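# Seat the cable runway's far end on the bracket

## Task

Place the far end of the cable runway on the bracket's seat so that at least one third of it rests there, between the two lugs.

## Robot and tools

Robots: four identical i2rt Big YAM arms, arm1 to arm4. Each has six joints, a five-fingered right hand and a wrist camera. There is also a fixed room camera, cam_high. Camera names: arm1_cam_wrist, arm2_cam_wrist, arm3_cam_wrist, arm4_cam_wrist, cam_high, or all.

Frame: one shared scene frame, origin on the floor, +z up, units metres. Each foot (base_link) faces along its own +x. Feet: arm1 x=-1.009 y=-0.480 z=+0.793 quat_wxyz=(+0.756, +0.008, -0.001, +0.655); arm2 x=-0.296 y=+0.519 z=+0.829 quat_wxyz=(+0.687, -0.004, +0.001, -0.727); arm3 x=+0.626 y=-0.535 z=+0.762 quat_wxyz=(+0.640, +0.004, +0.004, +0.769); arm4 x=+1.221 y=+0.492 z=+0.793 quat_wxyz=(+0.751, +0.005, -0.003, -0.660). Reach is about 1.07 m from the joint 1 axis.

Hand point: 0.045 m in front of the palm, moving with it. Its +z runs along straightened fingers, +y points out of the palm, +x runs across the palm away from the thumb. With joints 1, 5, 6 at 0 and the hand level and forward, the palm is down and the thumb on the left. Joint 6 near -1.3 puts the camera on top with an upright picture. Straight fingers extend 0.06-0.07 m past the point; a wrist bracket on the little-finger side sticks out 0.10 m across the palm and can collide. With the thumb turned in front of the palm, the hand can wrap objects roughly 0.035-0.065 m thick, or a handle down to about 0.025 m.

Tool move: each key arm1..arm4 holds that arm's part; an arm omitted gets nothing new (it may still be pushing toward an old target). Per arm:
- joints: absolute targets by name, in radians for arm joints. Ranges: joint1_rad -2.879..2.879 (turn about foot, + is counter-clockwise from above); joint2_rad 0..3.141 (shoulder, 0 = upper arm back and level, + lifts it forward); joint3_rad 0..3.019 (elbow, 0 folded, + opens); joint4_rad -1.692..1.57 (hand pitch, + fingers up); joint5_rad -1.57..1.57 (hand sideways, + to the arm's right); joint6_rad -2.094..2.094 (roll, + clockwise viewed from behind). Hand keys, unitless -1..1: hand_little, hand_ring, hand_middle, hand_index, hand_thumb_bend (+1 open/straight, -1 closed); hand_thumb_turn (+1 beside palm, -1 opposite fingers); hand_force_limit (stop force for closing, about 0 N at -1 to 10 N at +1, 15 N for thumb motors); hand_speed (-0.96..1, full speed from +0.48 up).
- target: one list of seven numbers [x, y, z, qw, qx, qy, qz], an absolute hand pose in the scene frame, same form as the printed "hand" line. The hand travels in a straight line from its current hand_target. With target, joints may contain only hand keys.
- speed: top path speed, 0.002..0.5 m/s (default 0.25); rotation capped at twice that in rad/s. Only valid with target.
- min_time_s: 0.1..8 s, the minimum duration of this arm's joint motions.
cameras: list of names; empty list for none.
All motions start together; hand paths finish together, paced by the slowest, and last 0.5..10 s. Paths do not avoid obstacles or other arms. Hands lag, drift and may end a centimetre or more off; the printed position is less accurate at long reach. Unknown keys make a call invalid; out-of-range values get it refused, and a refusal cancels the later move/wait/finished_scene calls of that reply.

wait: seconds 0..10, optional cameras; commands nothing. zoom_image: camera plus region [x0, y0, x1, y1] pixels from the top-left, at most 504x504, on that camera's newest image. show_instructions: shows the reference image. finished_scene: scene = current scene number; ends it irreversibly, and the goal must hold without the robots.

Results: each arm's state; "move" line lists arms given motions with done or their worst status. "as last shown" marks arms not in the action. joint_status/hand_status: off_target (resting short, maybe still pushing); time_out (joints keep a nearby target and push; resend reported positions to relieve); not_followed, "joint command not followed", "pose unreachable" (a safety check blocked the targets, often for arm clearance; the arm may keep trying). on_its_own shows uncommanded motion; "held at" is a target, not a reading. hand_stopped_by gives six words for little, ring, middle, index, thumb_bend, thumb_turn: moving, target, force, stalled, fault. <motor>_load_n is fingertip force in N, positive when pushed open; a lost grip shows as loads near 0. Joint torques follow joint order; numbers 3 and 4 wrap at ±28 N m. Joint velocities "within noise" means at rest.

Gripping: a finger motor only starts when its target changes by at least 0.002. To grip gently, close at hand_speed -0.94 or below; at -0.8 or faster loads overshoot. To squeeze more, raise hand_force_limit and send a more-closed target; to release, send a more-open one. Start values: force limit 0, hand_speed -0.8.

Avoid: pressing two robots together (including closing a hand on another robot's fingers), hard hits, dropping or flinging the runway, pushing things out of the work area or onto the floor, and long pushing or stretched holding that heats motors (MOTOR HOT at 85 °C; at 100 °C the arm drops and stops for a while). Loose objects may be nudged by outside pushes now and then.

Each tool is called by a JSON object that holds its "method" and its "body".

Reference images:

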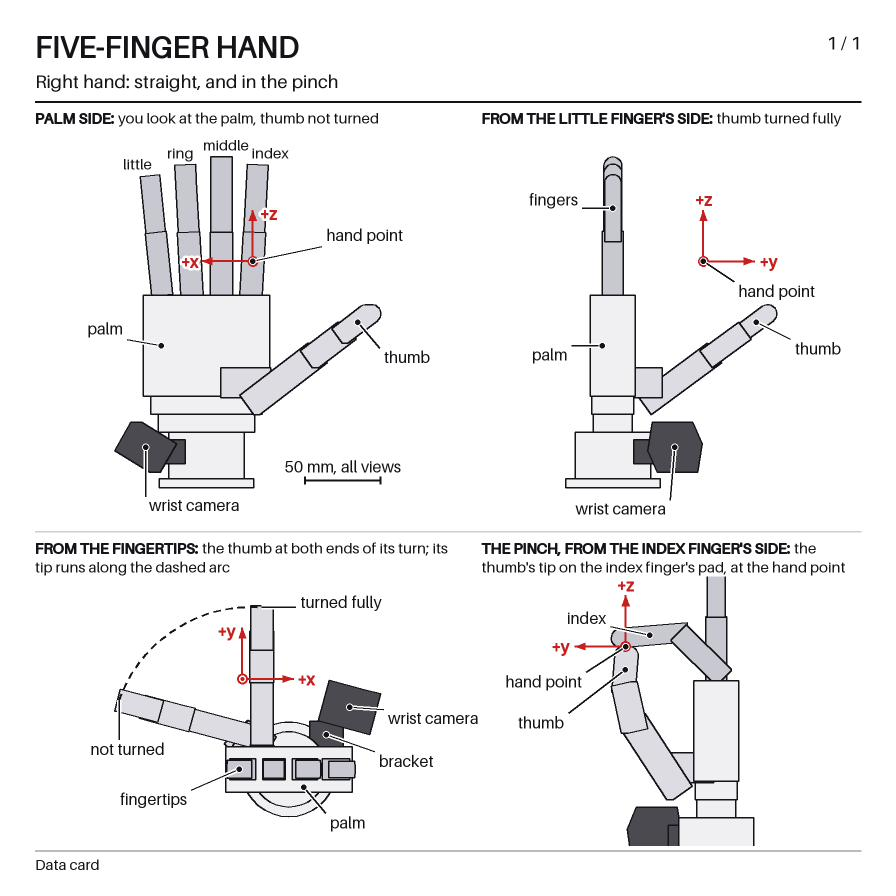

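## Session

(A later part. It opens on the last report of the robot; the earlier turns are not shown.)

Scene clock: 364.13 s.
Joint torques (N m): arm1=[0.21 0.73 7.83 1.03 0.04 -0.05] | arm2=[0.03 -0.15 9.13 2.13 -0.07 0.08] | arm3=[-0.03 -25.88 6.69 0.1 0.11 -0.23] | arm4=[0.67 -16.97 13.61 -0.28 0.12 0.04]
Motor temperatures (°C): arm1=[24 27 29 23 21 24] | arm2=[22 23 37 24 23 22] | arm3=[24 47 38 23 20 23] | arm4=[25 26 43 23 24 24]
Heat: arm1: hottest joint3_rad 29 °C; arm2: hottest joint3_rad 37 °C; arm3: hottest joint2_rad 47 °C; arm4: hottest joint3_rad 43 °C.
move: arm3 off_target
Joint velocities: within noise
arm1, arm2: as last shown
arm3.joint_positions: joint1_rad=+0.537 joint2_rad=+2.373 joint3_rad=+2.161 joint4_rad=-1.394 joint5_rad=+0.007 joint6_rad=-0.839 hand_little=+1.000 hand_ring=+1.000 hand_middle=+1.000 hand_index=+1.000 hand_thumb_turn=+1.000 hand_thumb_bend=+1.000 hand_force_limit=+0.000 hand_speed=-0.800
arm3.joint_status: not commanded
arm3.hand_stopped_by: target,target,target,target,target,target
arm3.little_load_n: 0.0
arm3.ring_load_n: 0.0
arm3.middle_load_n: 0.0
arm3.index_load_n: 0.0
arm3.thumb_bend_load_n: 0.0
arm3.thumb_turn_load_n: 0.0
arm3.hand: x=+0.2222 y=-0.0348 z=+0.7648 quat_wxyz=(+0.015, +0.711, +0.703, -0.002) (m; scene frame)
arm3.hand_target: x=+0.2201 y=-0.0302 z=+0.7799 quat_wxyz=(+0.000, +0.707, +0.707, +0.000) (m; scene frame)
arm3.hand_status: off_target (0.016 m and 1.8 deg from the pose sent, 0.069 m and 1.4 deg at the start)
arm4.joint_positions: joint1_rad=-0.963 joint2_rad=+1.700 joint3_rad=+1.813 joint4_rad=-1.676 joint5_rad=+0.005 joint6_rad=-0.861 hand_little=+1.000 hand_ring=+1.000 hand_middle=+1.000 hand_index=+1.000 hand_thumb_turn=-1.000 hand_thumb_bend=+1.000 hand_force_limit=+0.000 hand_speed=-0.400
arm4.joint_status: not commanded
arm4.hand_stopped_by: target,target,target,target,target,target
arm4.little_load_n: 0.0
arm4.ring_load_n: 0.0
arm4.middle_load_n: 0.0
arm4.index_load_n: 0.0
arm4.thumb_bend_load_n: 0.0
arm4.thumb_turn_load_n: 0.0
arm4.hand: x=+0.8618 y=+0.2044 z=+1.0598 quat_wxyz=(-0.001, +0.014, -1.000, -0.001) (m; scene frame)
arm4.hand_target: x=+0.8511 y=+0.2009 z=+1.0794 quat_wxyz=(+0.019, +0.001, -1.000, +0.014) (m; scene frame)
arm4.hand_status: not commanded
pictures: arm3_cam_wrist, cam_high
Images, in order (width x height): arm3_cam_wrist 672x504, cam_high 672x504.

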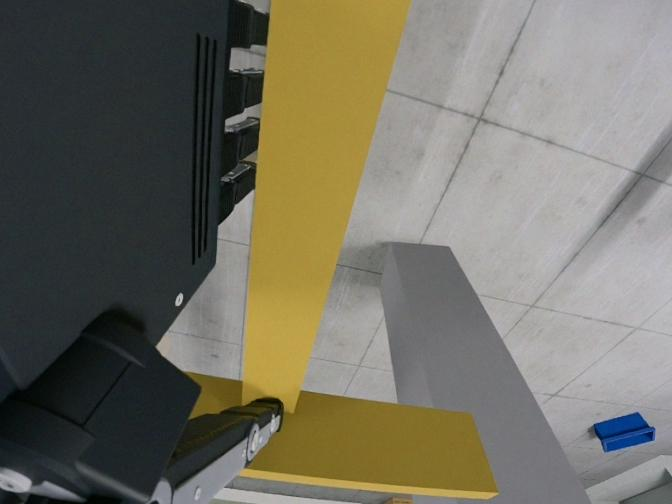

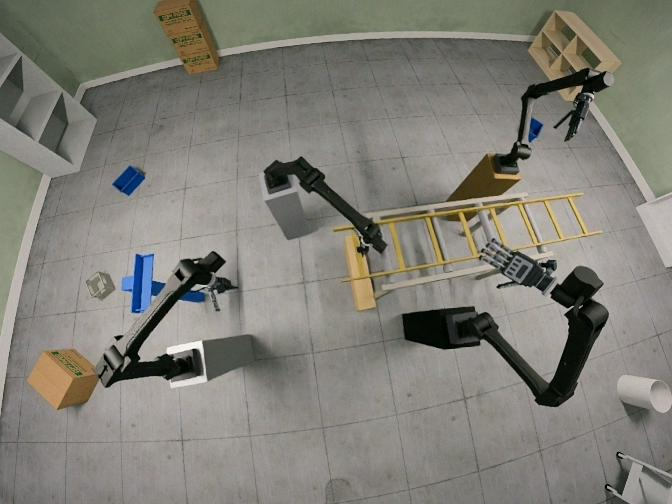

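{"method": "move", "body": {"arm3": {"target": [0.44, -0.028, 0.785, 0, 0.7071, 0.7071, 0], "speed": 0.1}, "cameras": ["cam_high"]}}

Scene clock: 379.87 s.
Joint torques (N m): arm1=[0.09 0.85 7.8 1.1 0.03 -0.04] | arm2=[0.03 -0.09 9.13 2.11 -0.08 0.08] | arm3=[-0.15 -21.25 6.12 0.01 0.07 -0.22] | arm4=[0.73 -16.97 13.63 -0.28 0.12 0.04]
Motor temperatures (°C): arm1=[24 27 29 23 21 24] | arm2=[22 23 37 24 23 22] | arm3=[24 50 38 23 20 23] | arm4=[25 26 43 23 24 24]
Heat: arm1: hottest joint3_rad 29 °C; arm2: hottest joint3_rad 37 °C; arm3: hottest joint2_rad 50 °C; arm4: hottest joint3_rad 43 °C.
move: arm3 off_target
Joint velocities: within noise
arm1, arm2, arm4: as last shown
arm2.thumb_turn_load_n: -0.5
arm3.joint_positions: joint1_rad=+0.253 joint2_rad=+2.027 joint3_rad=+1.585 joint4_rad=-1.154 joint5_rad=+0.009 joint6_rad=-1.124 hand_little=+1.000 hand_ring=+1.000 hand_middle=+1.000 hand_index=+1.000 hand_thumb_turn=+1.000 hand_thumb_bend=+1.000 hand_force_limit=+0.000 hand_speed=-0.800
arm3.joint_status: not commanded
arm3.hand_stopped_by: target,target,target,target,target,target
arm3.little_load_n: 0.0
arm3.ring_load_n: 0.0
arm3.middle_load_n: 0.0
arm3.index_load_n: 0.0
arm3.thumb_bend_load_n: 0.0
arm3.thumb_turn_load_n: -0.5
arm3.hand: x=+0.4395 y=-0.0321 z=+0.7745 quat_wxyz=(+0.010, +0.711, +0.703, -0.004) (m; scene frame)
arm3.hand_target: x=+0.4399 y=-0.0281 z=+0.7849 quat_wxyz=(+0.000, +0.707, +0.707, +0.000) (m; scene frame)
arm3.hand_status: off_target (0.011 m and 1.4 deg from the pose sent, 0.219 m and 1.8 deg at the start)
pictures: cam_high
Images, in order (width x height): cam_high 672x504.

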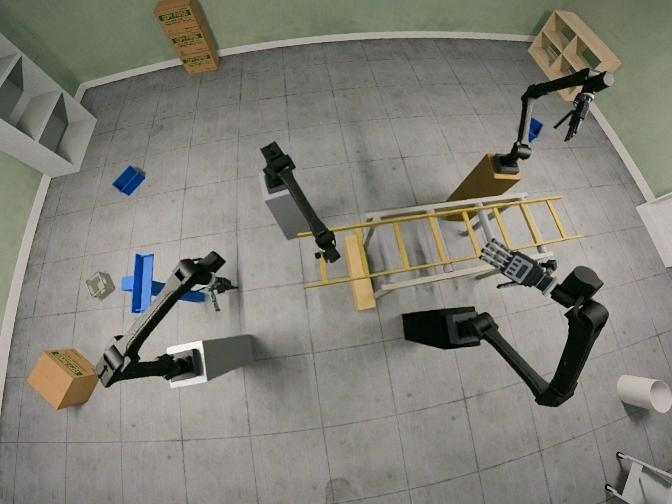

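{"method": "move", "body": {"arm3": {"target": [0.64, -0.024, 0.785, 0, 0.7071, 0.7071, 0], "speed": 0.1}, "cameras": ["cam_high", "arm4_cam_wrist"]}}

{"method": "zoom_image", "body": {"camera": "cam_high", "region": [240, 200, 380, 310]}}

Scene clock: 395.67 s.
Joint torques (N m): arm1=[0.15 0.73 7.8 1.03 0.05 -0.05] | arm2=[0.03 -0.09 9.11 2.11 -0.07 0.08] | arm3=[-0.21 -19.25 5.98 0.23 0.14 -0.23] | arm4=[0.73 -16.91 13.61 -0.28 0.12 0.04]
Motor temperatures (°C): arm1=[24 27 29 23 21 24] | arm2=[22 23 37 24 23 22] | arm3=[24 51 37 23 20 23] | arm4=[25 27 43 23 24 24]
Heat: arm1: hottest joint3_rad 29 °C; arm2: hottest joint3_rad 37 °C; arm3: hottest joint2_rad 51 °C; arm4: hottest joint3_rad 43 °C.
move: arm3 off_target
Joint velocities: within noise
arm1, arm2, arm4: as last shown
arm2.thumb_bend_load_n: 0.5
arm2.thumb_turn_load_n: 0.0
arm3.joint_positions: joint1_rad=-0.090 joint2_rad=+1.909 joint3_rad=+1.405 joint4_rad=-1.093 joint5_rad=+0.009 joint6_rad=-1.466 hand_little=+1.000 hand_ring=+1.000 hand_middle=+1.000 hand_index=+1.000 hand_thumb_turn=+1.000 hand_thumb_bend=+1.000 hand_force_limit=+0.000 hand_speed=-0.800
arm3.joint_status: not commanded
arm3.hand_stopped_by: target,target,target,target,target,target
arm3.little_load_n: 0.0
arm3.ring_load_n: 0.0
arm3.middle_load_n: 0.0
arm3.index_load_n: 0.0
arm3.thumb_bend_load_n: 0.0
arm3.thumb_turn_load_n: 0.0
arm3.hand: x=+0.6377 y=-0.0291 z=+0.7759 quat_wxyz=(+0.009, +0.711, +0.703, -0.009) (m; scene frame)
arm3.hand_target: x=+0.6400 y=-0.0241 z=+0.7849 quat_wxyz=(+0.000, +0.707, +0.707, +0.000) (m; scene frame)
arm3.hand_status: off_target (0.011 m and 1.6 deg from the pose sent, 0.201 m and 1.4 deg at the start)
pictures: arm4_cam_wrist, cam_high
Images, in order (width x height): arm4_cam_wrist 672x504, cam_high 672x504.

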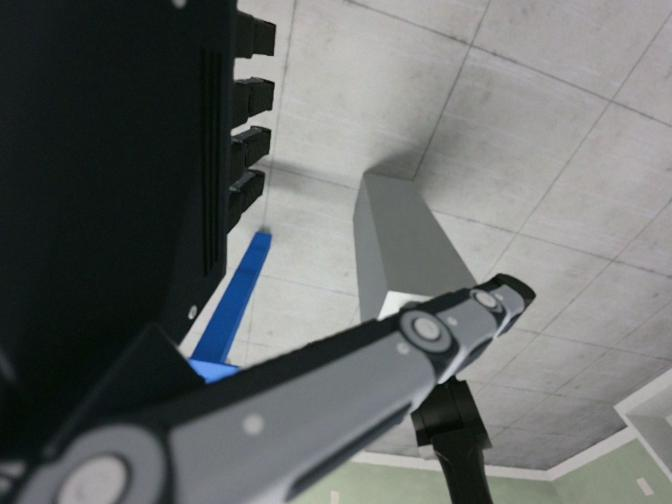

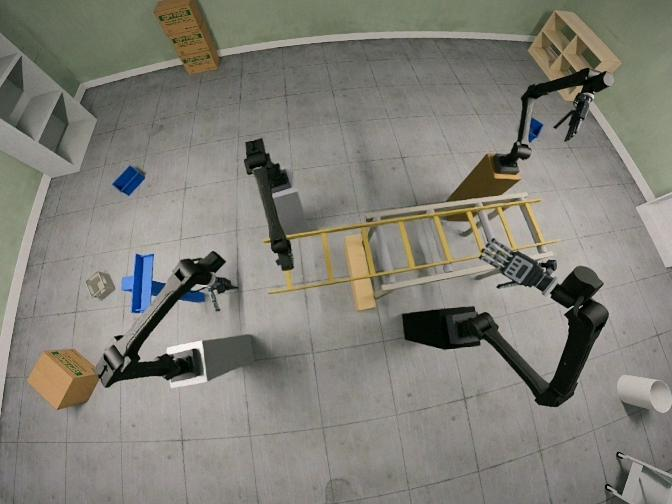

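Scaled by 3.600 from the camera's 672x504 image, which has a finer 960x720 frame.

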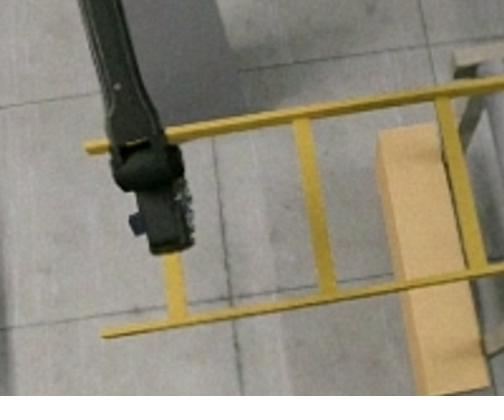

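{"method": "move", "body": {"arm3": {"target": [0.61, -0.03, 0.80, 0, 0.7071, 0.7071, 0], "speed": 0.1}, "arm4": {"target": [0.55, 0.17, 0.95, 0, 0, 1, 0], "speed": 0.2}}}

{"method": "move", "body": {"arm3": {"target": [0.59, -0.05, 0.98, 0, 0.7071, 0.7071, 0], "speed": 0.2}, "cameras": ["cam_high", "arm4_cam_wrist"]}}

Scene clock: 422.20 s.
Joint torques (N m): arm1=[0.09 0.85 7.82 1.03 0.03 -0.05] | arm2=[0.03 -0.15 9.13 2.11 -0.07 0.08] | arm3=[0.73 -19.14 6.64 -0.39 0.08 0.02] | arm4=[0.91 -26.87 13.81 0.1 0.13 -0.29]
Motor temperatures (°C): arm1=[24 27 29 23 21 24] | arm2=[22 23 37 24 23 22] | arm3=[24 49 36 23 20 23] | arm4=[25 27 43 23 24 24]
Heat: arm1: hottest joint3_rad 29 °C; arm2: hottest joint3_rad 37 °C; arm3: hottest joint2_rad 49 °C; arm4: hottest joint3_rad 43 °C.
move: arm3 off_target; arm4 off_target
Joint velocities: within noise
arm1, arm2: as last shown
arm2.index_load_n: -0.5
arm2.thumb_bend_load_n: 0.0
arm3.joint_positions: joint1_rad=-0.043 joint2_rad=+1.886 joint3_rad=+1.405 joint4_rad=-1.108 joint5_rad=+0.009 joint6_rad=-1.440 hand_little=+1.000 hand_ring=+1.000 hand_middle=+1.000 hand_index=+1.000 hand_thumb_turn=+1.000 hand_thumb_bend=+1.000 hand_force_limit=+0.000 hand_speed=-0.800
arm3.joint_status: not commanded
arm3.hand_stopped_by: target,target,target,target,target,target
arm3.little_load_n: 0.0
arm3.ring_load_n: 0.0
arm3.middle_load_n: 0.0
arm3.index_load_n: 0.0
arm3.thumb_bend_load_n: 0.0
arm3.thumb_turn_load_n: 0.0
arm3.hand: x=+0.6138 y=-0.0322 z=+0.7876 quat_wxyz=(+0.006, +0.704, +0.710, -0.006) (m; scene frame)
arm3.hand_target: x=+0.6101 y=-0.0302 z=+0.7998 quat_wxyz=(+0.000, +0.707, +0.707, +0.000) (m; scene frame)
arm3.hand_status: off_target (0.013 m and 1.2 deg from the pose sent, 0.037 m and 1.6 deg at the start)
arm4.joint_positions: joint1_rad=-1.188 joint2_rad=+2.504 joint3_rad=+2.827 joint4_rad=-1.676 joint5_rad=+0.009 joint6_rad=-1.084 hand_little=+1.000 hand_ring=+1.000 hand_middle=+1.000 hand_index=+1.000 hand_thumb_turn=-1.000 hand_thumb_bend=+1.000 hand_force_limit=+0.000 hand_speed=-0.400
arm4.joint_status: not commanded
arm4.hand_stopped_by: target,target,target,target,target,target
arm4.little_load_n: 0.0
arm4.ring_load_n: 0.0
arm4.middle_load_n: 0.0
arm4.index_load_n: 0.0
arm4.thumb_bend_load_n: 0.0
arm4.thumb_turn_load_n: 0.0
arm4.hand: x=+0.5610 y=+0.1686 z=+0.9339 quat_wxyz=(+0.093, +0.012, -0.995, +0.047) (m; scene frame)
arm4.hand_target: x=+0.5518 y=+0.1709 z=+0.9494 quat_wxyz=(+0.112, +0.016, -0.992, +0.054) (m; scene frame)
arm4.hand_status: off_target (0.020 m and 12.0 deg from the pose sent, 0.332 m and 1.6 deg at the start; a joint's target at an end of its range on 57 of 80 steps)
pictures: none

Scene clock: 423.67 s.
Joint torques (N m): arm1=[0.09 0.67 7.83 1.06 0.03 -0.05] | arm2=[0.03 -0.15 9.11 2.11 -0.07 0.08] | arm3=[0.09 -17.14 6.02 -0.03 0 -0.11] | arm4=[0.97 -26.75 13.82 0.08 0.13 -0.26]
Motor temperatures (°C): arm1=[24 27 29 23 21 24] | arm2=[22 23 37 24 23 22] | arm3=[24 49 36 23 20 23] | arm4=[25 27 44 23 24 24]
Heat: arm1: hottest joint3_rad 29 °C; arm2: hottest joint3_rad 37 °C; arm3: hottest joint2_rad 49 °C; arm4: hottest joint3_rad 44 °C.
move: arm3 not_followed
Joint velocities: within noise
arm1, arm2: as last shown
arm2.ring_load_n: -0.5
arm2.index_load_n: 0.0
arm3.joint_positions: joint1_rad=-0.034 joint2_rad=+1.836 joint3_rad=+1.404 joint4_rad=-1.205 joint5_rad=+0.009 joint6_rad=-1.433 hand_little=+1.000 hand_ring=+1.000 hand_middle=+1.000 hand_index=+1.000 hand_thumb_turn=+1.000 hand_thumb_bend=+1.000 hand_force_limit=+0.000 hand_speed=-0.800
arm3.joint_status: not commanded
arm3.hand_stopped_by: target,target,target,target,target,target
arm3.little_load_n: 0.0
arm3.ring_load_n: 0.0
arm3.middle_load_n: 0.0
arm3.index_load_n: 0.0
arm3.thumb_bend_load_n: 0.0
arm3.thumb_turn_load_n: 0.0
arm3.on_its_own: joint4_rad is held at -1.205, not at its first target -1.118
arm3.hand: x=+0.6125 y=-0.0542 z=+0.8157 quat_wxyz=(+0.026, +0.703, +0.711, -0.020) (m; scene frame)
arm3.hand_target: x=+0.6125 y=-0.0542 z=+0.8157 quat_wxyz=(+0.026, +0.703, +0.711, -0.020) (m; scene frame)
arm3.hand_status: not_followed (0.166 m and 3.8 deg from the pose sent, 0.195 m and 1.1 deg at the start; pose on its path clipped on 24 of 44 steps)
arm4.joint_positions: joint1_rad=-1.188 joint2_rad=+2.504 joint3_rad=+2.827 joint4_rad=-1.676 joint5_rad=+0.009 joint6_rad=-1.085 hand_little=+1.000 hand_ring=+1.000 hand_middle=+1.000 hand_index=+1.000 hand_thumb_turn=-1.000 hand_thumb_bend=+1.000 hand_force_limit=+0.000 hand_speed=-0.400
arm4.joint_status: not commanded
arm4.hand_stopped_by: target,target,target,target,target,target
arm4.little_load_n: 0.0
arm4.ring_load_n: 0.0
arm4.middle_load_n: 0.0
arm4.index_load_n: 0.0
arm4.thumb_bend_load_n: 0.0
arm4.thumb_turn_load_n: 0.0
arm4.hand: x=+0.5610 y=+0.1686 z=+0.9339 quat_wxyz=(+0.093, +0.012, -0.995, +0.046) (m; scene frame)
arm4.hand_target: x=+0.5517 y=+0.1710 z=+0.9494 quat_wxyz=(+0.112, +0.016, -0.992, +0.054) (m; scene frame)
arm4.hand_status: not commanded
pictures: arm4_cam_wrist, cam_high
pose unreachable (arm3 arm): on one or more control steps of this call this arm could not follow its commanded pose, so it was not sent that pose on those steps. On the call's last step it was still not sent that pose. It may still have moved: this result reports where it is.
cause: moving toward the commanded pose would bring a part of the arm too close to another arm (the arm4 arm, where that arm stood when this arm was held).
Images, in order (width x height): arm4_cam_wrist 672x504, cam_high 672x504.

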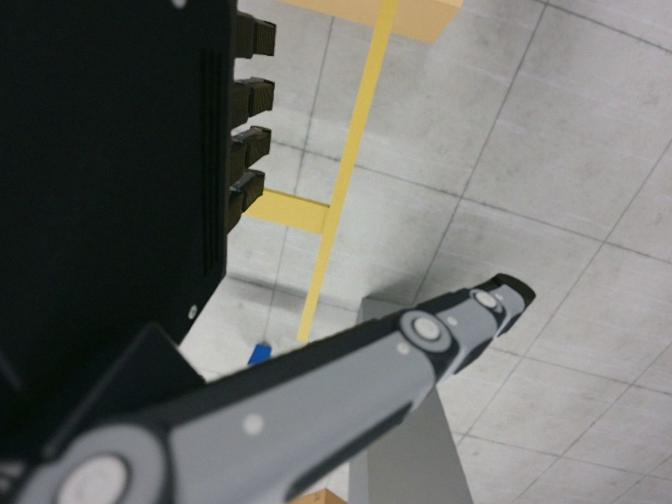

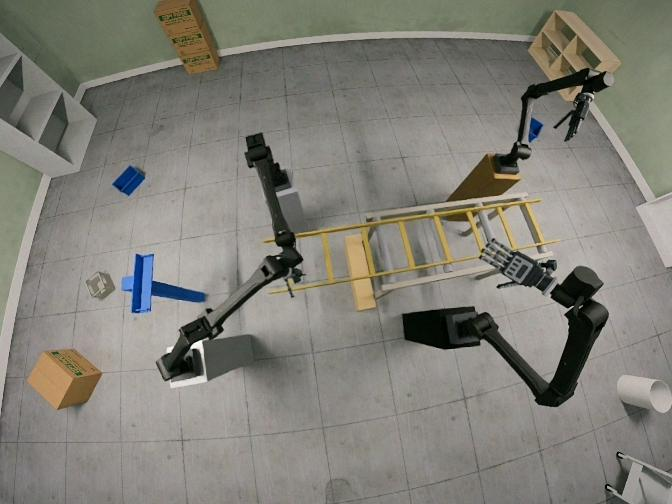

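{"method": "move", "body": {"arm4": {"target": [0.62, 0.28, 0.97, 0, 0, 1, 0], "speed": 0.2}}}

{"method": "move", "body": {"arm3": {"target": [0.58, -0.09, 1.0, 0, 0.7071, 0.7071, 0], "speed": 0.2}}}

{"method": "move", "body": {"arm3": {"target": [0.46, -0.15, 0.98, 0, 1, 0, 0], "speed": 0.2, "joints": {"hand_thumb_turn": -1, "hand_speed": -0.4}}, "cameras": ["cam_high", "arm3_cam_wrist"]}}

Scene clock: 442.63 s.
Joint torques (N m): arm1=[0.21 0.91 7.84 1.05 0.04 -0.05] | arm2=[0.03 -0.15 9.13 2.11 -0.07 0.08] | arm3=[0.21 -17.2 6.04 -0.1 0.01 -0.11] | arm4=[1.49 -27.58 7.97 -0.21 0.04 -0.26]
Motor temperatures (°C): arm1=[24 27 30 23 21 24] | arm2=[22 23 37 24 23 22] | arm3=[24 47 37 23 20 23] | arm4=[25 29 45 23 24 24]
Heat: arm1: hottest joint3_rad 30 °C; arm2: hottest joint3_rad 37 °C; arm3: hottest joint2_rad 47 °C; arm4: hottest joint3_rad 45 °C.
move: arm4 off_target
Joint velocities: within noise
arm1, arm2, arm3: as last shown
arm2.ring_load_n: 0.0
arm3.on_its_own: joint4_rad is held at -1.205, not at its first target -1.118
arm4.joint_positions: joint1_rad=-1.291 joint2_rad=+2.228 joint3_rad=+2.354 joint4_rad=-1.677 joint5_rad=+0.003 joint6_rad=-1.149 hand_little=+1.000 hand_ring=+1.000 hand_middle=+1.000 hand_index=+1.000 hand_thumb_turn=-1.000 hand_thumb_bend=+1.000 hand_force_limit=+0.000 hand_speed=-0.400
arm4.joint_status: not commanded
arm4.hand_stopped_by: target,target,target,target,target,target
arm4.little_load_n: 0.0
arm4.ring_load_n: 0.0
arm4.middle_load_n: 0.0
arm4.index_load_n: 0.0
arm4.thumb_bend_load_n: 0.0
arm4.thumb_turn_load_n: 0.0
arm4.hand: x=+0.6166 y=+0.2775 z=+0.9537 quat_wxyz=(+0.004, -0.006, -1.000, +0.001) (m; scene frame)
arm4.hand_target: x=+0.6203 y=+0.2801 z=+0.9693 quat_wxyz=(+0.010, +0.001, -1.000, +0.004) (m; scene frame)
arm4.hand_status: off_target (0.017 m and 0.9 deg from the pose sent, 0.131 m and 12.0 deg at the start; a joint's target at an end of its range on 46 of 50 steps)
pictures: none

Scene clock: 444.37 s.
Joint torques (N m): arm1=[0.21 0.79 7.84 1.01 0.04 -0.06] | arm2=[0.03 -0.15 9.13 2.11 -0.07 0.08] | arm3=[0.5 -15.03 9.85 -0.4 0.07 0.03] | arm4=[1.44 -27.52 7.88 -0.2 0.04 -0.25]
Motor temperatures (°C): arm1=[24 27 30 23 21 24] | arm2=[22 23 37 24 23 22] | arm3=[24 47 37 23 20 23] | arm4=[25 30 44 23 24 24]
Heat: arm1: hottest joint3_rad 30 °C; arm2: hottest joint3_rad 37 °C; arm3: hottest joint2_rad 47 °C; arm4: hottest joint3_rad 44 °C.
move: arm3 off_target
Joint velocities: within noise
arm1, arm2, arm4: as last shown
arm2.little_load_n: -0.5
arm3.joint_positions: joint1_rad=+0.041 joint2_rad=+1.612 joint3_rad=+1.568 joint4_rad=-1.559 joint5_rad=+0.009 joint6_rad=-1.357 hand_little=+1.000 hand_ring=+1.000 hand_middle=+1.000 hand_index=+1.000 hand_thumb_turn=+1.000 hand_thumb_bend=+1.000 hand_force_limit=+0.000 hand_speed=-0.800
arm3.joint_status: not commanded
arm3.hand_stopped_by: target,target,target,target,target,target
arm3.little_load_n: 0.0
arm3.ring_load_n: 0.0
arm3.middle_load_n: 0.0
arm3.index_load_n: 0.0
arm3.thumb_bend_load_n: 0.0
arm3.thumb_turn_load_n: 0.0
arm3.hand: x=+0.5848 y=-0.0977 z=+0.9852 quat_wxyz=(+0.013, +0.703, +0.711, -0.009) (m; scene frame)
arm3.hand_target: x=+0.5802 y=-0.0905 z=+0.9998 quat_wxyz=(+0.000, +0.707, +0.707, +0.000) (m; scene frame)
arm3.hand_status: off_target (0.017 m and 1.9 deg from the pose sent, 0.190 m and 3.8 deg at the start)
arm4.hand: x=+0.6166 y=+0.2776 z=+0.9537 quat_wxyz=(+0.004, -0.006, -1.000, +0.001) (m; scene frame)
pictures: none

Scene clock: 449.27 s.
Joint torques (N m): arm1=[0.26 0.67 7.84 1.1 0.04 -0.05] | arm2=[-0.03 -0.15 9.11 2.09 -0.07 0.08] | arm3=[0.73 -15.44 6.86 0.36 0.02 0.03] | arm4=[1.55 -27.52 7.87 -0.2 0.04 -0.25]
Motor temperatures (°C): arm1=[24 27 30 23 21 24] | arm2=[22 23 37 24 23 22] | arm3=[24 46 37 23 20 23] | arm4=[25 30 44 23 24 24]
Heat: arm1: hottest joint3_rad 30 °C; arm2: hottest joint3_rad 37 °C; arm3: hottest joint2_rad 46 °C; arm4: hottest joint3_rad 44 °C.
move: arm3 done
Joint velocities: within noise
arm1.joint_positions: joint1_rad=-0.141 joint2_rad=+0.507 joint3_rad=+1.326 joint4_rad=-1.256 joint5_rad=+0.271 joint6_rad=-1.299 hand_little=+1.000 hand_ring=+1.000 hand_middle=+1.000 hand_index=+1.000 hand_thumb_turn=+1.000 hand_thumb_bend=+1.000 hand_force_limit=+0.000 hand_speed=-0.800
arm1.joint_status: not commanded
arm1.hand_stopped_by: target,target,target,target,target,target
arm1.little_load_n: 0.0
arm1.ring_load_n: 0.0
arm1.middle_load_n: 0.0
arm1.index_load_n: 0.0
arm1.thumb_bend_load_n: 0.0
arm1.thumb_turn_load_n: 0.0
arm1.hand: x=-0.8550 y=-0.3321 z=+1.2996 quat_wxyz=(-0.299, +0.766, +0.338, +0.458) (m; scene frame)
arm1.hand_target: x=-0.8554 y=-0.3339 z=+1.3098 quat_wxyz=(-0.307, +0.761, +0.334, +0.464) (m; scene frame)
arm1.hand_status: not commanded
arm2.joint_positions: joint1_rad=+0.308 joint2_rad=+0.609 joint3_rad=+1.328 joint4_rad=-1.190 joint5_rad=-0.292 joint6_rad=-1.122 hand_little=+1.000 hand_ring=+1.000 hand_middle=+1.000 hand_index=+1.000 hand_thumb_turn=+1.000 hand_thumb_bend=+1.000 hand_force_limit=+0.000 hand_speed=-0.800
arm2.joint_status: not commanded
arm2.hand_stopped_by: target,target,target,target,target,target
arm2.little_load_n: 0.0
arm2.ring_load_n: 0.0
arm2.middle_load_n: 0.0
arm2.index_load_n: 0.0
arm2.thumb_bend_load_n: 0.0
arm2.thumb_turn_load_n: 0.0
arm2.hand: x=-0.2133 y=+0.2786 z=+1.3127 quat_wxyz=(+0.109, +0.595, -0.602, +0.521) (m; scene frame)
arm2.hand_target: x=-0.2135 y=+0.2797 z=+1.3235 quat_wxyz=(+0.114, +0.592, -0.596, +0.529) (m; scene frame)
arm2.hand_status: not commanded
arm3.joint_positions: joint1_rad=+0.114 joint2_rad=+1.573 joint3_rad=+1.489 joint4_rad=-1.518 joint5_rad=+0.009 joint6_rad=+0.289 hand_little=+1.000 hand_ring=+1.000 hand_middle=+1.000 hand_index=+1.000 hand_thumb_turn=-1.000 hand_thumb_bend=+1.000 hand_force_limit=+0.000 hand_speed=-0.400
arm3.joint_status: all done
arm3.hand_stopped_by: target,target,target,target,target,target
arm3.little_load_n: 0.0
arm3.ring_load_n: 0.0
arm3.middle_load_n: 0.0
arm3.index_load_n: 0.0
arm3.thumb_bend_load_n: 0.0
arm3.thumb_turn_load_n: 0.0
arm3.hand: x=+0.4644 y=-0.1516 z=+0.9737 quat_wxyz=(+0.014, +1.000, +0.005, +0.003) (m; scene frame)
arm3.hand_target: x=+0.4600 y=-0.1501 z=+0.9800 quat_wxyz=(+0.000, +1.000, +0.000, +0.000) (m; scene frame)
arm3.hand_status: done (0.008 m and 1.8 deg from the pose sent, 0.135 m and 90.6 deg at the start)
arm4: as last shown
pictures: arm3_cam_wrist, cam_high
Images, in order (width x height): arm3_cam_wrist 672x504, cam_high 672x504.

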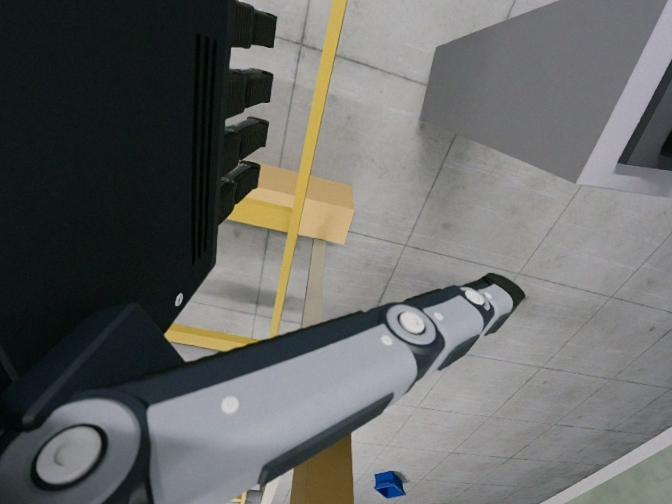

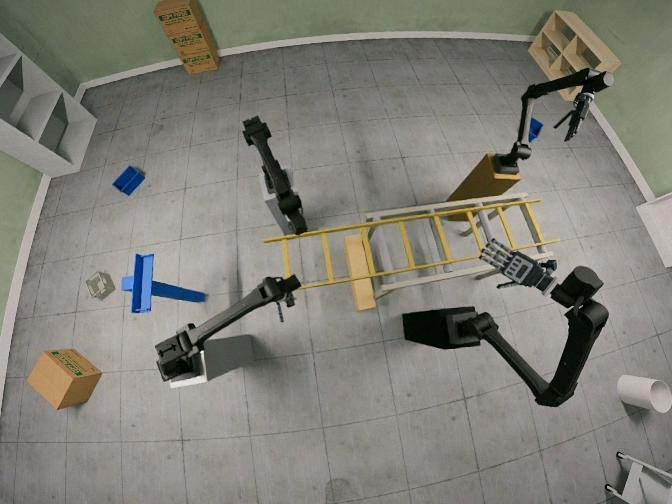

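{"method": "move", "body": {"arm3": {"target": [0.455, -0.145, 0.86, 0, 1, 0, 0], "speed": 0.2}, "arm4": {"target": [0.54, 0.19, 0.92, 0, 0, 1, 0], "speed": 0.15}, "cameras": ["cam_high", "arm3_cam_wrist", "arm4_cam_wrist"]}}

Scene clock: 475.53 s.
Joint torques (N m): arm1=[0.15 0.79 7.79 1.06 0.03 -0.06] | arm2=[0.03 -0.15 9.13 2.11 -0.07 0.08] | arm3=[0.5 -14.39 6.57 0.43 0.05 0.03] | arm4=[2.02 -26.58 13.85 0.1 0.14 0.02]
Motor temperatures (°C): arm1=[24 27 30 23 21 24] | arm2=[22 23 37 24 23 22] | arm3=[24 45 37 23 20 23] | arm4=[25 33 41 23 24 24]
Heat: arm1: hottest joint3_rad 30 °C; arm2: hottest joint3_rad 37 °C; arm3: hottest joint2_rad 45 °C; arm4: hottest joint3_rad 41 °C.
move: arm3 done; arm4 off_target
Joint velocities: within noise
arm1, arm2: as last shown
arm1.thumb_turn_load_n: -0.5
arm3.joint_positions: joint1_rad=+0.119 joint2_rad=+1.638 joint3_rad=+1.264 joint4_rad=-1.213 joint5_rad=+0.009 joint6_rad=+0.293 hand_little=+1.000 hand_ring=+1.000 hand_middle=+1.000 hand_index=+1.000 hand_thumb_turn=-1.000 hand_thumb_bend=+1.000 hand_force_limit=+0.000 hand_speed=-0.400
arm3.joint_status: not commanded
arm3.hand_stopped_by: target,target,target,target,target,target
arm3.little_load_n: 0.0
arm3.ring_load_n: 0.0
arm3.middle_load_n: 0.0
arm3.index_load_n: 0.0
arm3.thumb_bend_load_n: 0.0
arm3.thumb_turn_load_n: 0.0
arm3.hand: x=+0.4602 y=-0.1491 z=+0.8601 quat_wxyz=(+0.007, +1.000, +0.004, +0.001) (m; scene frame)
arm3.hand_target: x=+0.4551 y=-0.1451 z=+0.8600 quat_wxyz=(+0.000, +1.000, +0.000, +0.000) (m; scene frame)
arm3.hand_status: done (0.007 m and 0.9 deg from the pose sent, 0.114 m and 1.8 deg at the start)
arm4.joint_positions: joint1_rad=-1.231 joint2_rad=+2.540 joint3_rad=+2.822 joint4_rad=-1.678 joint5_rad=+0.010 joint6_rad=-1.139 hand_little=+1.000 hand_ring=+1.000 hand_middle=+1.000 hand_index=+1.000 hand_thumb_turn=-1.000 hand_thumb_bend=+1.000 hand_force_limit=+0.000 hand_speed=-0.400
arm4.joint_status: not commanded
arm4.hand_stopped_by: target,target,target,target,target,target
arm4.little_load_n: 0.0
arm4.ring_load_n: 0.0
arm4.middle_load_n: 0.0
arm4.index_load_n: 0.0
arm4.thumb_bend_load_n: 0.0
arm4.thumb_turn_load_n: 0.0
arm4.hand: x=+0.5459 y=+0.1996 z=+0.9072 quat_wxyz=(+0.076, +0.018, -0.996, +0.032) (m; scene frame)
arm4.hand_target: x=+0.5416 y=+0.1909 z=+0.9197 quat_wxyz=(+0.094, +0.015, -0.995, +0.041) (m; scene frame)
arm4.hand_status: off_target (0.017 m and 9.6 deg from the pose sent, 0.121 m and 0.9 deg at the start; a joint's target at an end of its range on 55 of 55 steps)
pictures: arm3_cam_wrist, arm4_cam_wrist, cam_high
Images, in order (width x height): arm3_cam_wrist 672x504, arm4_cam_wrist 672x504, cam_high 672x504.

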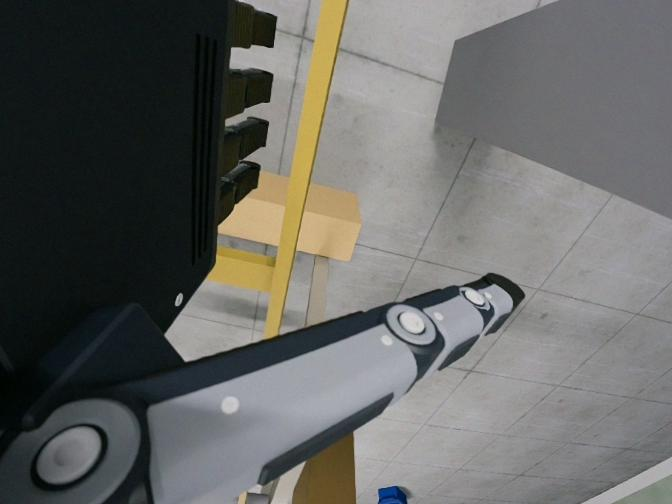

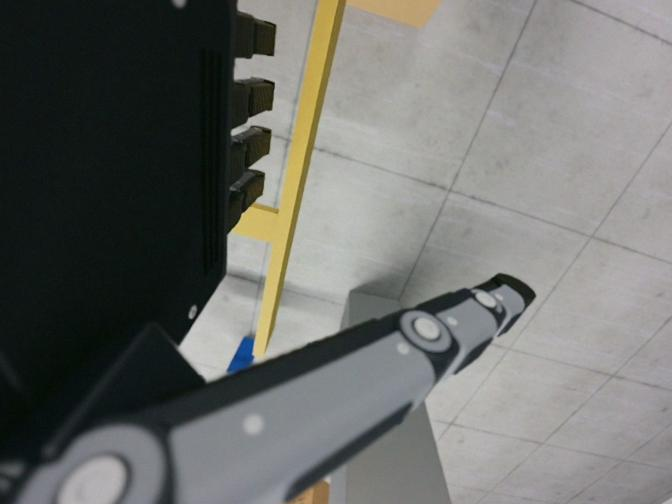

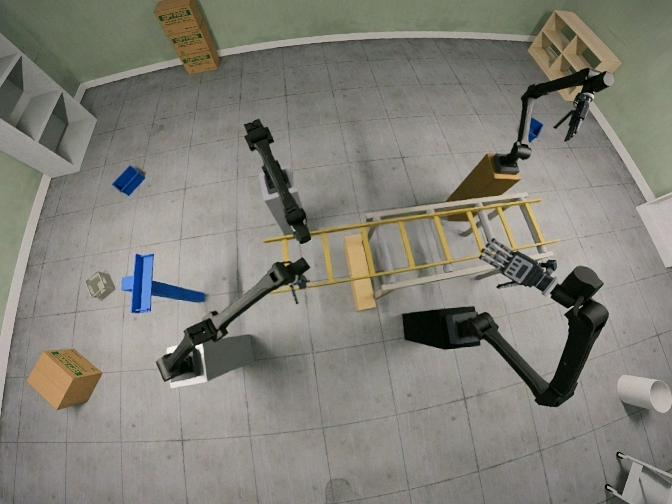

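{"method": "move", "body": {"arm3": {"target": [0.46, -0.148, 0.80, 0, 1, 0, 0], "speed": 0.12}, "arm4": {"target": [0.535, 0.178, 0.80, 0, 0, 1, 0], "speed": 0.12}, "cameras": ["arm3_cam_wrist", "arm4_cam_wrist", "cam_high"]}}

Scene clock: 517.00 s.
Joint torques (N m): arm1=[0.09 0.79 7.84 1.07 0.04 -0.05] | arm2=[0.03 -0.15 9.13 2.11 -0.07 0.08] | arm3=[-0.38 -14.04 6 0.44 0.06 -0.05] | arm4=[2.55 -28.92 13.04 0.59 0 0.03]
Motor temperatures (°C): arm1=[24 27 30 23 21 24] | arm2=[22 23 37 24 23 22] | arm3=[24 43 37 23 20 23] | arm4=[25 33 44 23 24 24]
Heat: arm1: hottest joint3_rad 30 °C; arm2: hottest joint3_rad 37 °C; arm3: hottest joint2_rad 43 °C; arm4: hottest joint3_rad 44 °C.
move: arm3 done; arm4 off_target
Joint velocities: within noise
arm1, arm2: as last shown
arm1.thumb_turn_load_n: 0.0
arm3.joint_positions: joint1_rad=+0.119 joint2_rad=+1.691 joint3_rad=+1.168 joint4_rad=-1.056 joint5_rad=+0.009 joint6_rad=+0.293 hand_little=+1.000 hand_ring=+1.000 hand_middle=+1.000 hand_index=+1.000 hand_thumb_turn=-1.000 hand_thumb_bend=+1.000 hand_force_limit=+0.000 hand_speed=-0.400
arm3.joint_status: not commanded
arm3.hand_stopped_by: target,target,target,target,target,target
arm3.little_load_n: 0.0
arm3.ring_load_n: 0.0
arm3.middle_load_n: 0.0
arm3.index_load_n: 0.0
arm3.thumb_bend_load_n: 0.0
arm3.thumb_turn_load_n: 0.0
arm3.hand: x=+0.4605 y=-0.1520 z=+0.8029 quat_wxyz=(+0.003, +1.000, +0.004, +0.000) (m; scene frame)
arm3.hand_target: x=+0.4600 y=-0.1479 z=+0.8002 quat_wxyz=(+0.000, +1.000, +0.000, +0.000) (m; scene frame)
arm3.hand_status: done (0.005 m and 0.6 deg from the pose sent, 0.060 m and 0.9 deg at the start)
arm4.joint_positions: joint1_rad=-1.228 joint2_rad=+2.731 joint3_rad=+2.876 joint4_rad=-1.647 joint5_rad=+0.006 joint6_rad=-1.119 hand_little=+1.000 hand_ring=+1.000 hand_middle=+1.000 hand_index=+1.000 hand_thumb_turn=-1.000 hand_thumb_bend=+1.000 hand_force_limit=+0.000 hand_speed=-0.400
arm4.joint_status: not commanded
arm4.hand_stopped_by: target,target,target,target,target,target
arm4.little_load_n: 0.0
arm4.ring_load_n: 0.0
arm4.middle_load_n: 0.0
arm4.index_load_n: 0.0
arm4.thumb_bend_load_n: 0.0
arm4.thumb_turn_load_n: 0.0
arm4.hand: x=+0.5442 y=+0.1942 z=+0.7881 quat_wxyz=(+0.027, +0.010, -1.000, +0.011) (m; scene frame)
arm4.hand_target: x=+0.5371 y=+0.1789 z=+0.8003 quat_wxyz=(+0.052, +0.009, -0.998, +0.025) (m; scene frame)
arm4.hand_status: off_target (0.022 m and 3.5 deg from the pose sent, 0.110 m and 9.6 deg at the start; a joint's target at an end of its range on 47 of 57 steps)
pictures: arm3_cam_wrist, arm4_cam_wrist, cam_high
Images, in order (width x height): arm3_cam_wrist 672x504, arm4_cam_wrist 672x504, cam_high 672x504.

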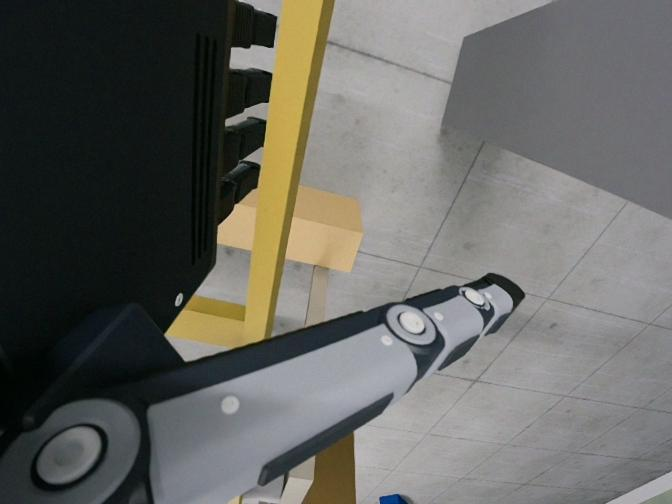

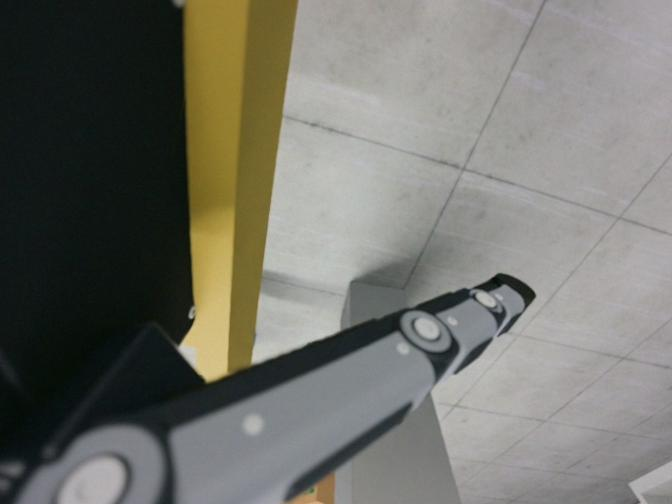

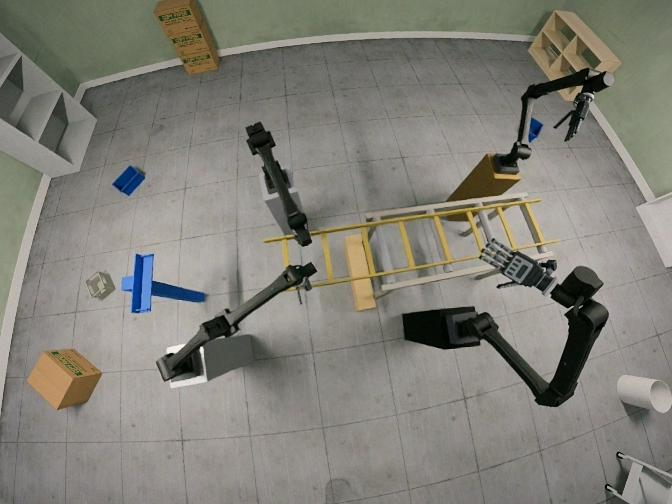

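{"method": "move", "body": {"arm3": {"target": [0.46, -0.148, 0.75, 0, 1, 0, 0], "speed": 0.12}, "arm4": {"target": [0.535, 0.172, 0.75, 0, 0, 1, 0], "speed": 0.12}, "cameras": ["arm3_cam_wrist", "arm4_cam_wrist"]}}

Scene clock: 544.70 s.
Joint torques (N m): arm1=[0.03 0.79 7.82 1.02 0.03 -0.05] | arm2=[-0.03 -0.09 9.11 2.1 -0.07 0.08] | arm3=[-0.03 -15.15 5.56 0.46 0.04 -0.07] | arm4=[2.73 -25.82 12.55 0.8 -0.01 0.04]
Motor temperatures (°C): arm1=[24 27 30 23 21 24] | arm2=[22 23 38 24 23 22] | arm3=[24 41 37 23 20 23] | arm4=[25 34 44 23 24 24]
Heat: arm1: hottest joint3_rad 30 °C; arm2: hottest joint3_rad 38 °C; arm3: hottest joint2_rad 41 °C; arm4: hottest joint3_rad 44 °C.
move: arm3 done; arm4 off_target
Joint velocities: within noise
arm1, arm2: as last shown
arm3.joint_positions: joint1_rad=+0.119 joint2_rad=+1.770 joint3_rad=+1.114 joint4_rad=-0.929 joint5_rad=+0.009 joint6_rad=+0.293 hand_little=+1.000 hand_ring=+1.000 hand_middle=+1.000 hand_index=+1.000 hand_thumb_turn=-1.000 hand_thumb_bend=+1.000 hand_force_limit=+0.000 hand_speed=-0.400
arm3.joint_status: not commanded
arm3.hand_stopped_by: target,target,target,target,target,target
arm3.little_load_n: 0.0
arm3.ring_load_n: 0.0
arm3.middle_load_n: 0.0
arm3.index_load_n: 0.0
arm3.thumb_bend_load_n: 0.0
arm3.thumb_turn_load_n: 0.0
arm3.hand: x=+0.4603 y=-0.1533 z=+0.7513 quat_wxyz=(+0.006, +1.000, +0.004, +0.001) (m; scene frame)
arm3.hand_target: x=+0.4601 y=-0.1480 z=+0.7500 quat_wxyz=(+0.000, +1.000, +0.000, +0.000) (m; scene frame)
arm3.hand_status: done (0.005 m and 0.9 deg from the pose sent, 0.053 m and 0.6 deg at the start)
arm4.joint_positions: joint1_rad=-1.225 joint2_rad=+2.767 joint3_rad=+2.882 joint4_rad=-1.605 joint5_rad=+0.006 joint6_rad=-1.110 hand_little=+1.000 hand_ring=+1.000 hand_middle=+1.000 hand_index=+1.000 hand_thumb_turn=-1.000 hand_thumb_bend=+1.000 hand_force_limit=+0.000 hand_speed=-0.400
arm4.joint_status: not commanded
arm4.hand_stopped_by: target,target,target,target,target,target
arm4.little_load_n: 0.0
arm4.ring_load_n: 0.0
arm4.middle_load_n: 0.0
arm4.index_load_n: 0.0
arm4.thumb_bend_load_n: -0.5
arm4.thumb_turn_load_n: -0.5
arm4.hand: x=+0.5391 y=+0.1884 z=+0.7631 quat_wxyz=(+0.032, +0.007, -0.999, +0.014) (m; scene frame)
arm4.hand_target: x=+0.5371 y=+0.1731 z=+0.7501 quat_wxyz=(+0.042, +0.007, -0.999, +0.021) (m; scene frame)
arm4.hand_status: off_target (0.021 m and 4.1 deg from the pose sent, 0.045 m and 3.5 deg at the start; a joint's target at an end of its range on 33 of 36 steps)
pictures: arm3_cam_wrist, arm4_cam_wrist
Images, in order (width x height): arm3_cam_wrist 672x504, arm4_cam_wrist 672x504.

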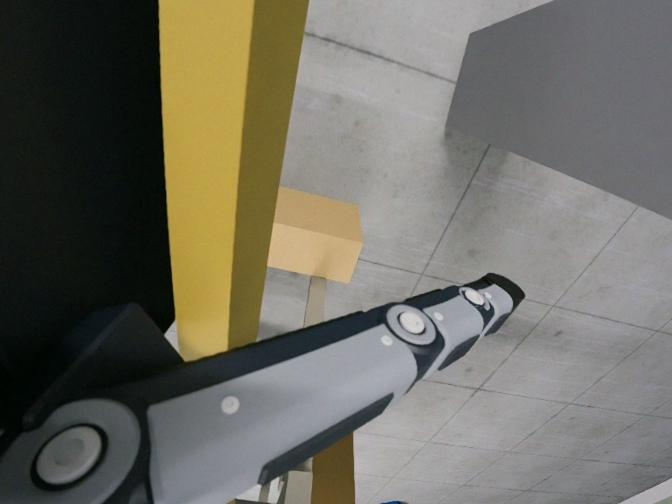

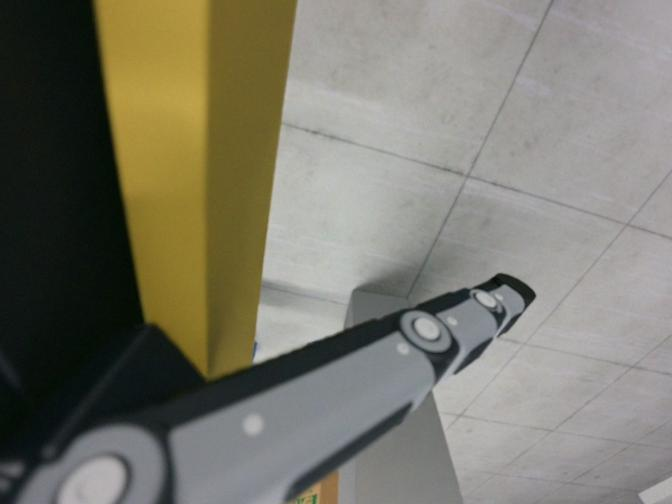

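{"method": "move", "body": {"arm3": {"target": [0.46, -0.148, 0.71, 0, 1, 0, 0], "speed": 0.1}, "arm4": {"target": [0.535, 0.172, 0.70, 0, 0, 1, 0], "speed": 0.1}, "cameras": ["arm3_cam_wrist", "arm4_cam_wrist"]}}

Scene clock: 563.17 s.
Joint torques (N m): arm1=[0.09 0.85 7.77 1.05 0.04 -0.06] | arm2=[-0.03 -0.09 9.1 2.11 -0.07 0.08] | arm3=[-0.32 -10.75 3.89 1.91 0.56 -0.09] | arm4=[2.61 -21.48 10.44 1.1 -0.07 0.04]
Motor temperatures (°C): arm1=[24 26 30 23 21 24] | arm2=[22 23 38 24 23 22] | arm3=[24 41 36 23 20 23] | arm4=[25 32 45 23 24 24]
Heat: arm1: hottest joint3_rad 30 °C; arm2: hottest joint3_rad 38 °C; arm3: hottest joint2_rad 41 °C; arm4: hottest joint3_rad 45 °C.
move: arm3 off_target; arm4 off_target
Joint velocities: within noise
arm1, arm2: as last shown
arm1.thumb_bend_load_n: 0.5
arm1.thumb_turn_load_n: 0.5
arm3.joint_positions: joint1_rad=+0.119 joint2_rad=+1.777 joint3_rad=+1.102 joint4_rad=-0.865 joint5_rad=-0.003 joint6_rad=+0.293 hand_little=+1.000 hand_ring=+1.000 hand_middle=+1.000 hand_index=+1.000 hand_thumb_turn=-1.000 hand_thumb_bend=+1.000 hand_force_limit=+0.000 hand_speed=-0.400
arm3.joint_status: not commanded
arm3.hand_stopped_by: target,target,target,target,target,target
arm3.little_load_n: 0.0
arm3.ring_load_n: 0.0
arm3.middle_load_n: 0.0
arm3.index_load_n: 0.0
arm3.thumb_bend_load_n: 0.5
arm3.thumb_turn_load_n: 0.5
arm3.hand: x=+0.4549 y=-0.1441 z=+0.7430 quat_wxyz=(-0.014, +1.000, +0.004, -0.011) (m; scene frame)
arm3.hand_target: x=+0.4605 y=-0.1499 z=+0.7121 quat_wxyz=(+0.000, +1.000, +0.000, +0.000) (m; scene frame)
arm3.hand_status: off_target (0.034 m and 2.1 deg from the pose sent, 0.042 m and 0.8 deg at the start)
arm4.joint_positions: joint1_rad=-1.225 joint2_rad=+2.782 joint3_rad=+2.908 joint4_rad=-1.578 joint5_rad=+0.007 joint6_rad=-1.106 hand_little=+1.000 hand_ring=+1.000 hand_middle=+1.000 hand_index=+1.000 hand_thumb_turn=-1.000 hand_thumb_bend=+1.000 hand_force_limit=+0.000 hand_speed=-0.400
arm4.joint_status: not commanded
arm4.hand_stopped_by: target,target,target,target,target,target
arm4.little_load_n: 0.0
arm4.ring_load_n: 0.0
arm4.middle_load_n: 0.0
arm4.index_load_n: 0.0
arm4.thumb_bend_load_n: 0.0
arm4.thumb_turn_load_n: 0.0
arm4.hand: x=+0.5296 y=+0.1832 z=+0.7605 quat_wxyz=(+0.049, +0.005, -0.999, +0.022) (m; scene frame)
arm4.hand_target: x=+0.5402 y=+0.1748 z=+0.7021 quat_wxyz=(+0.029, +0.005, -0.999, +0.014) (m; scene frame)
arm4.hand_status: off_target (0.062 m and 6.2 deg from the pose sent, 0.065 m and 4.1 deg at the start; a joint's target at an end of its range on 28 of 34 steps)
pictures: arm3_cam_wrist, arm4_cam_wrist
Images, in order (width x height): arm3_cam_wrist 672x504, arm4_cam_wrist 672x504.

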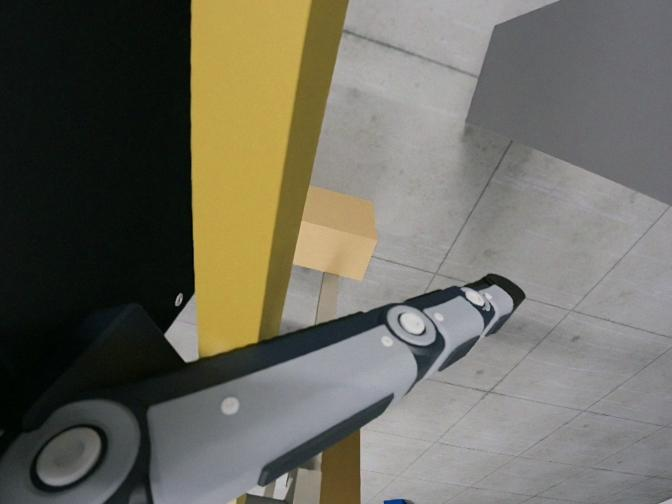

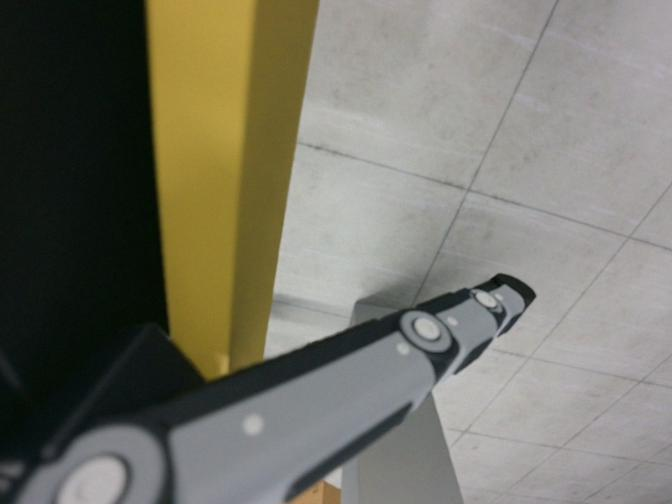

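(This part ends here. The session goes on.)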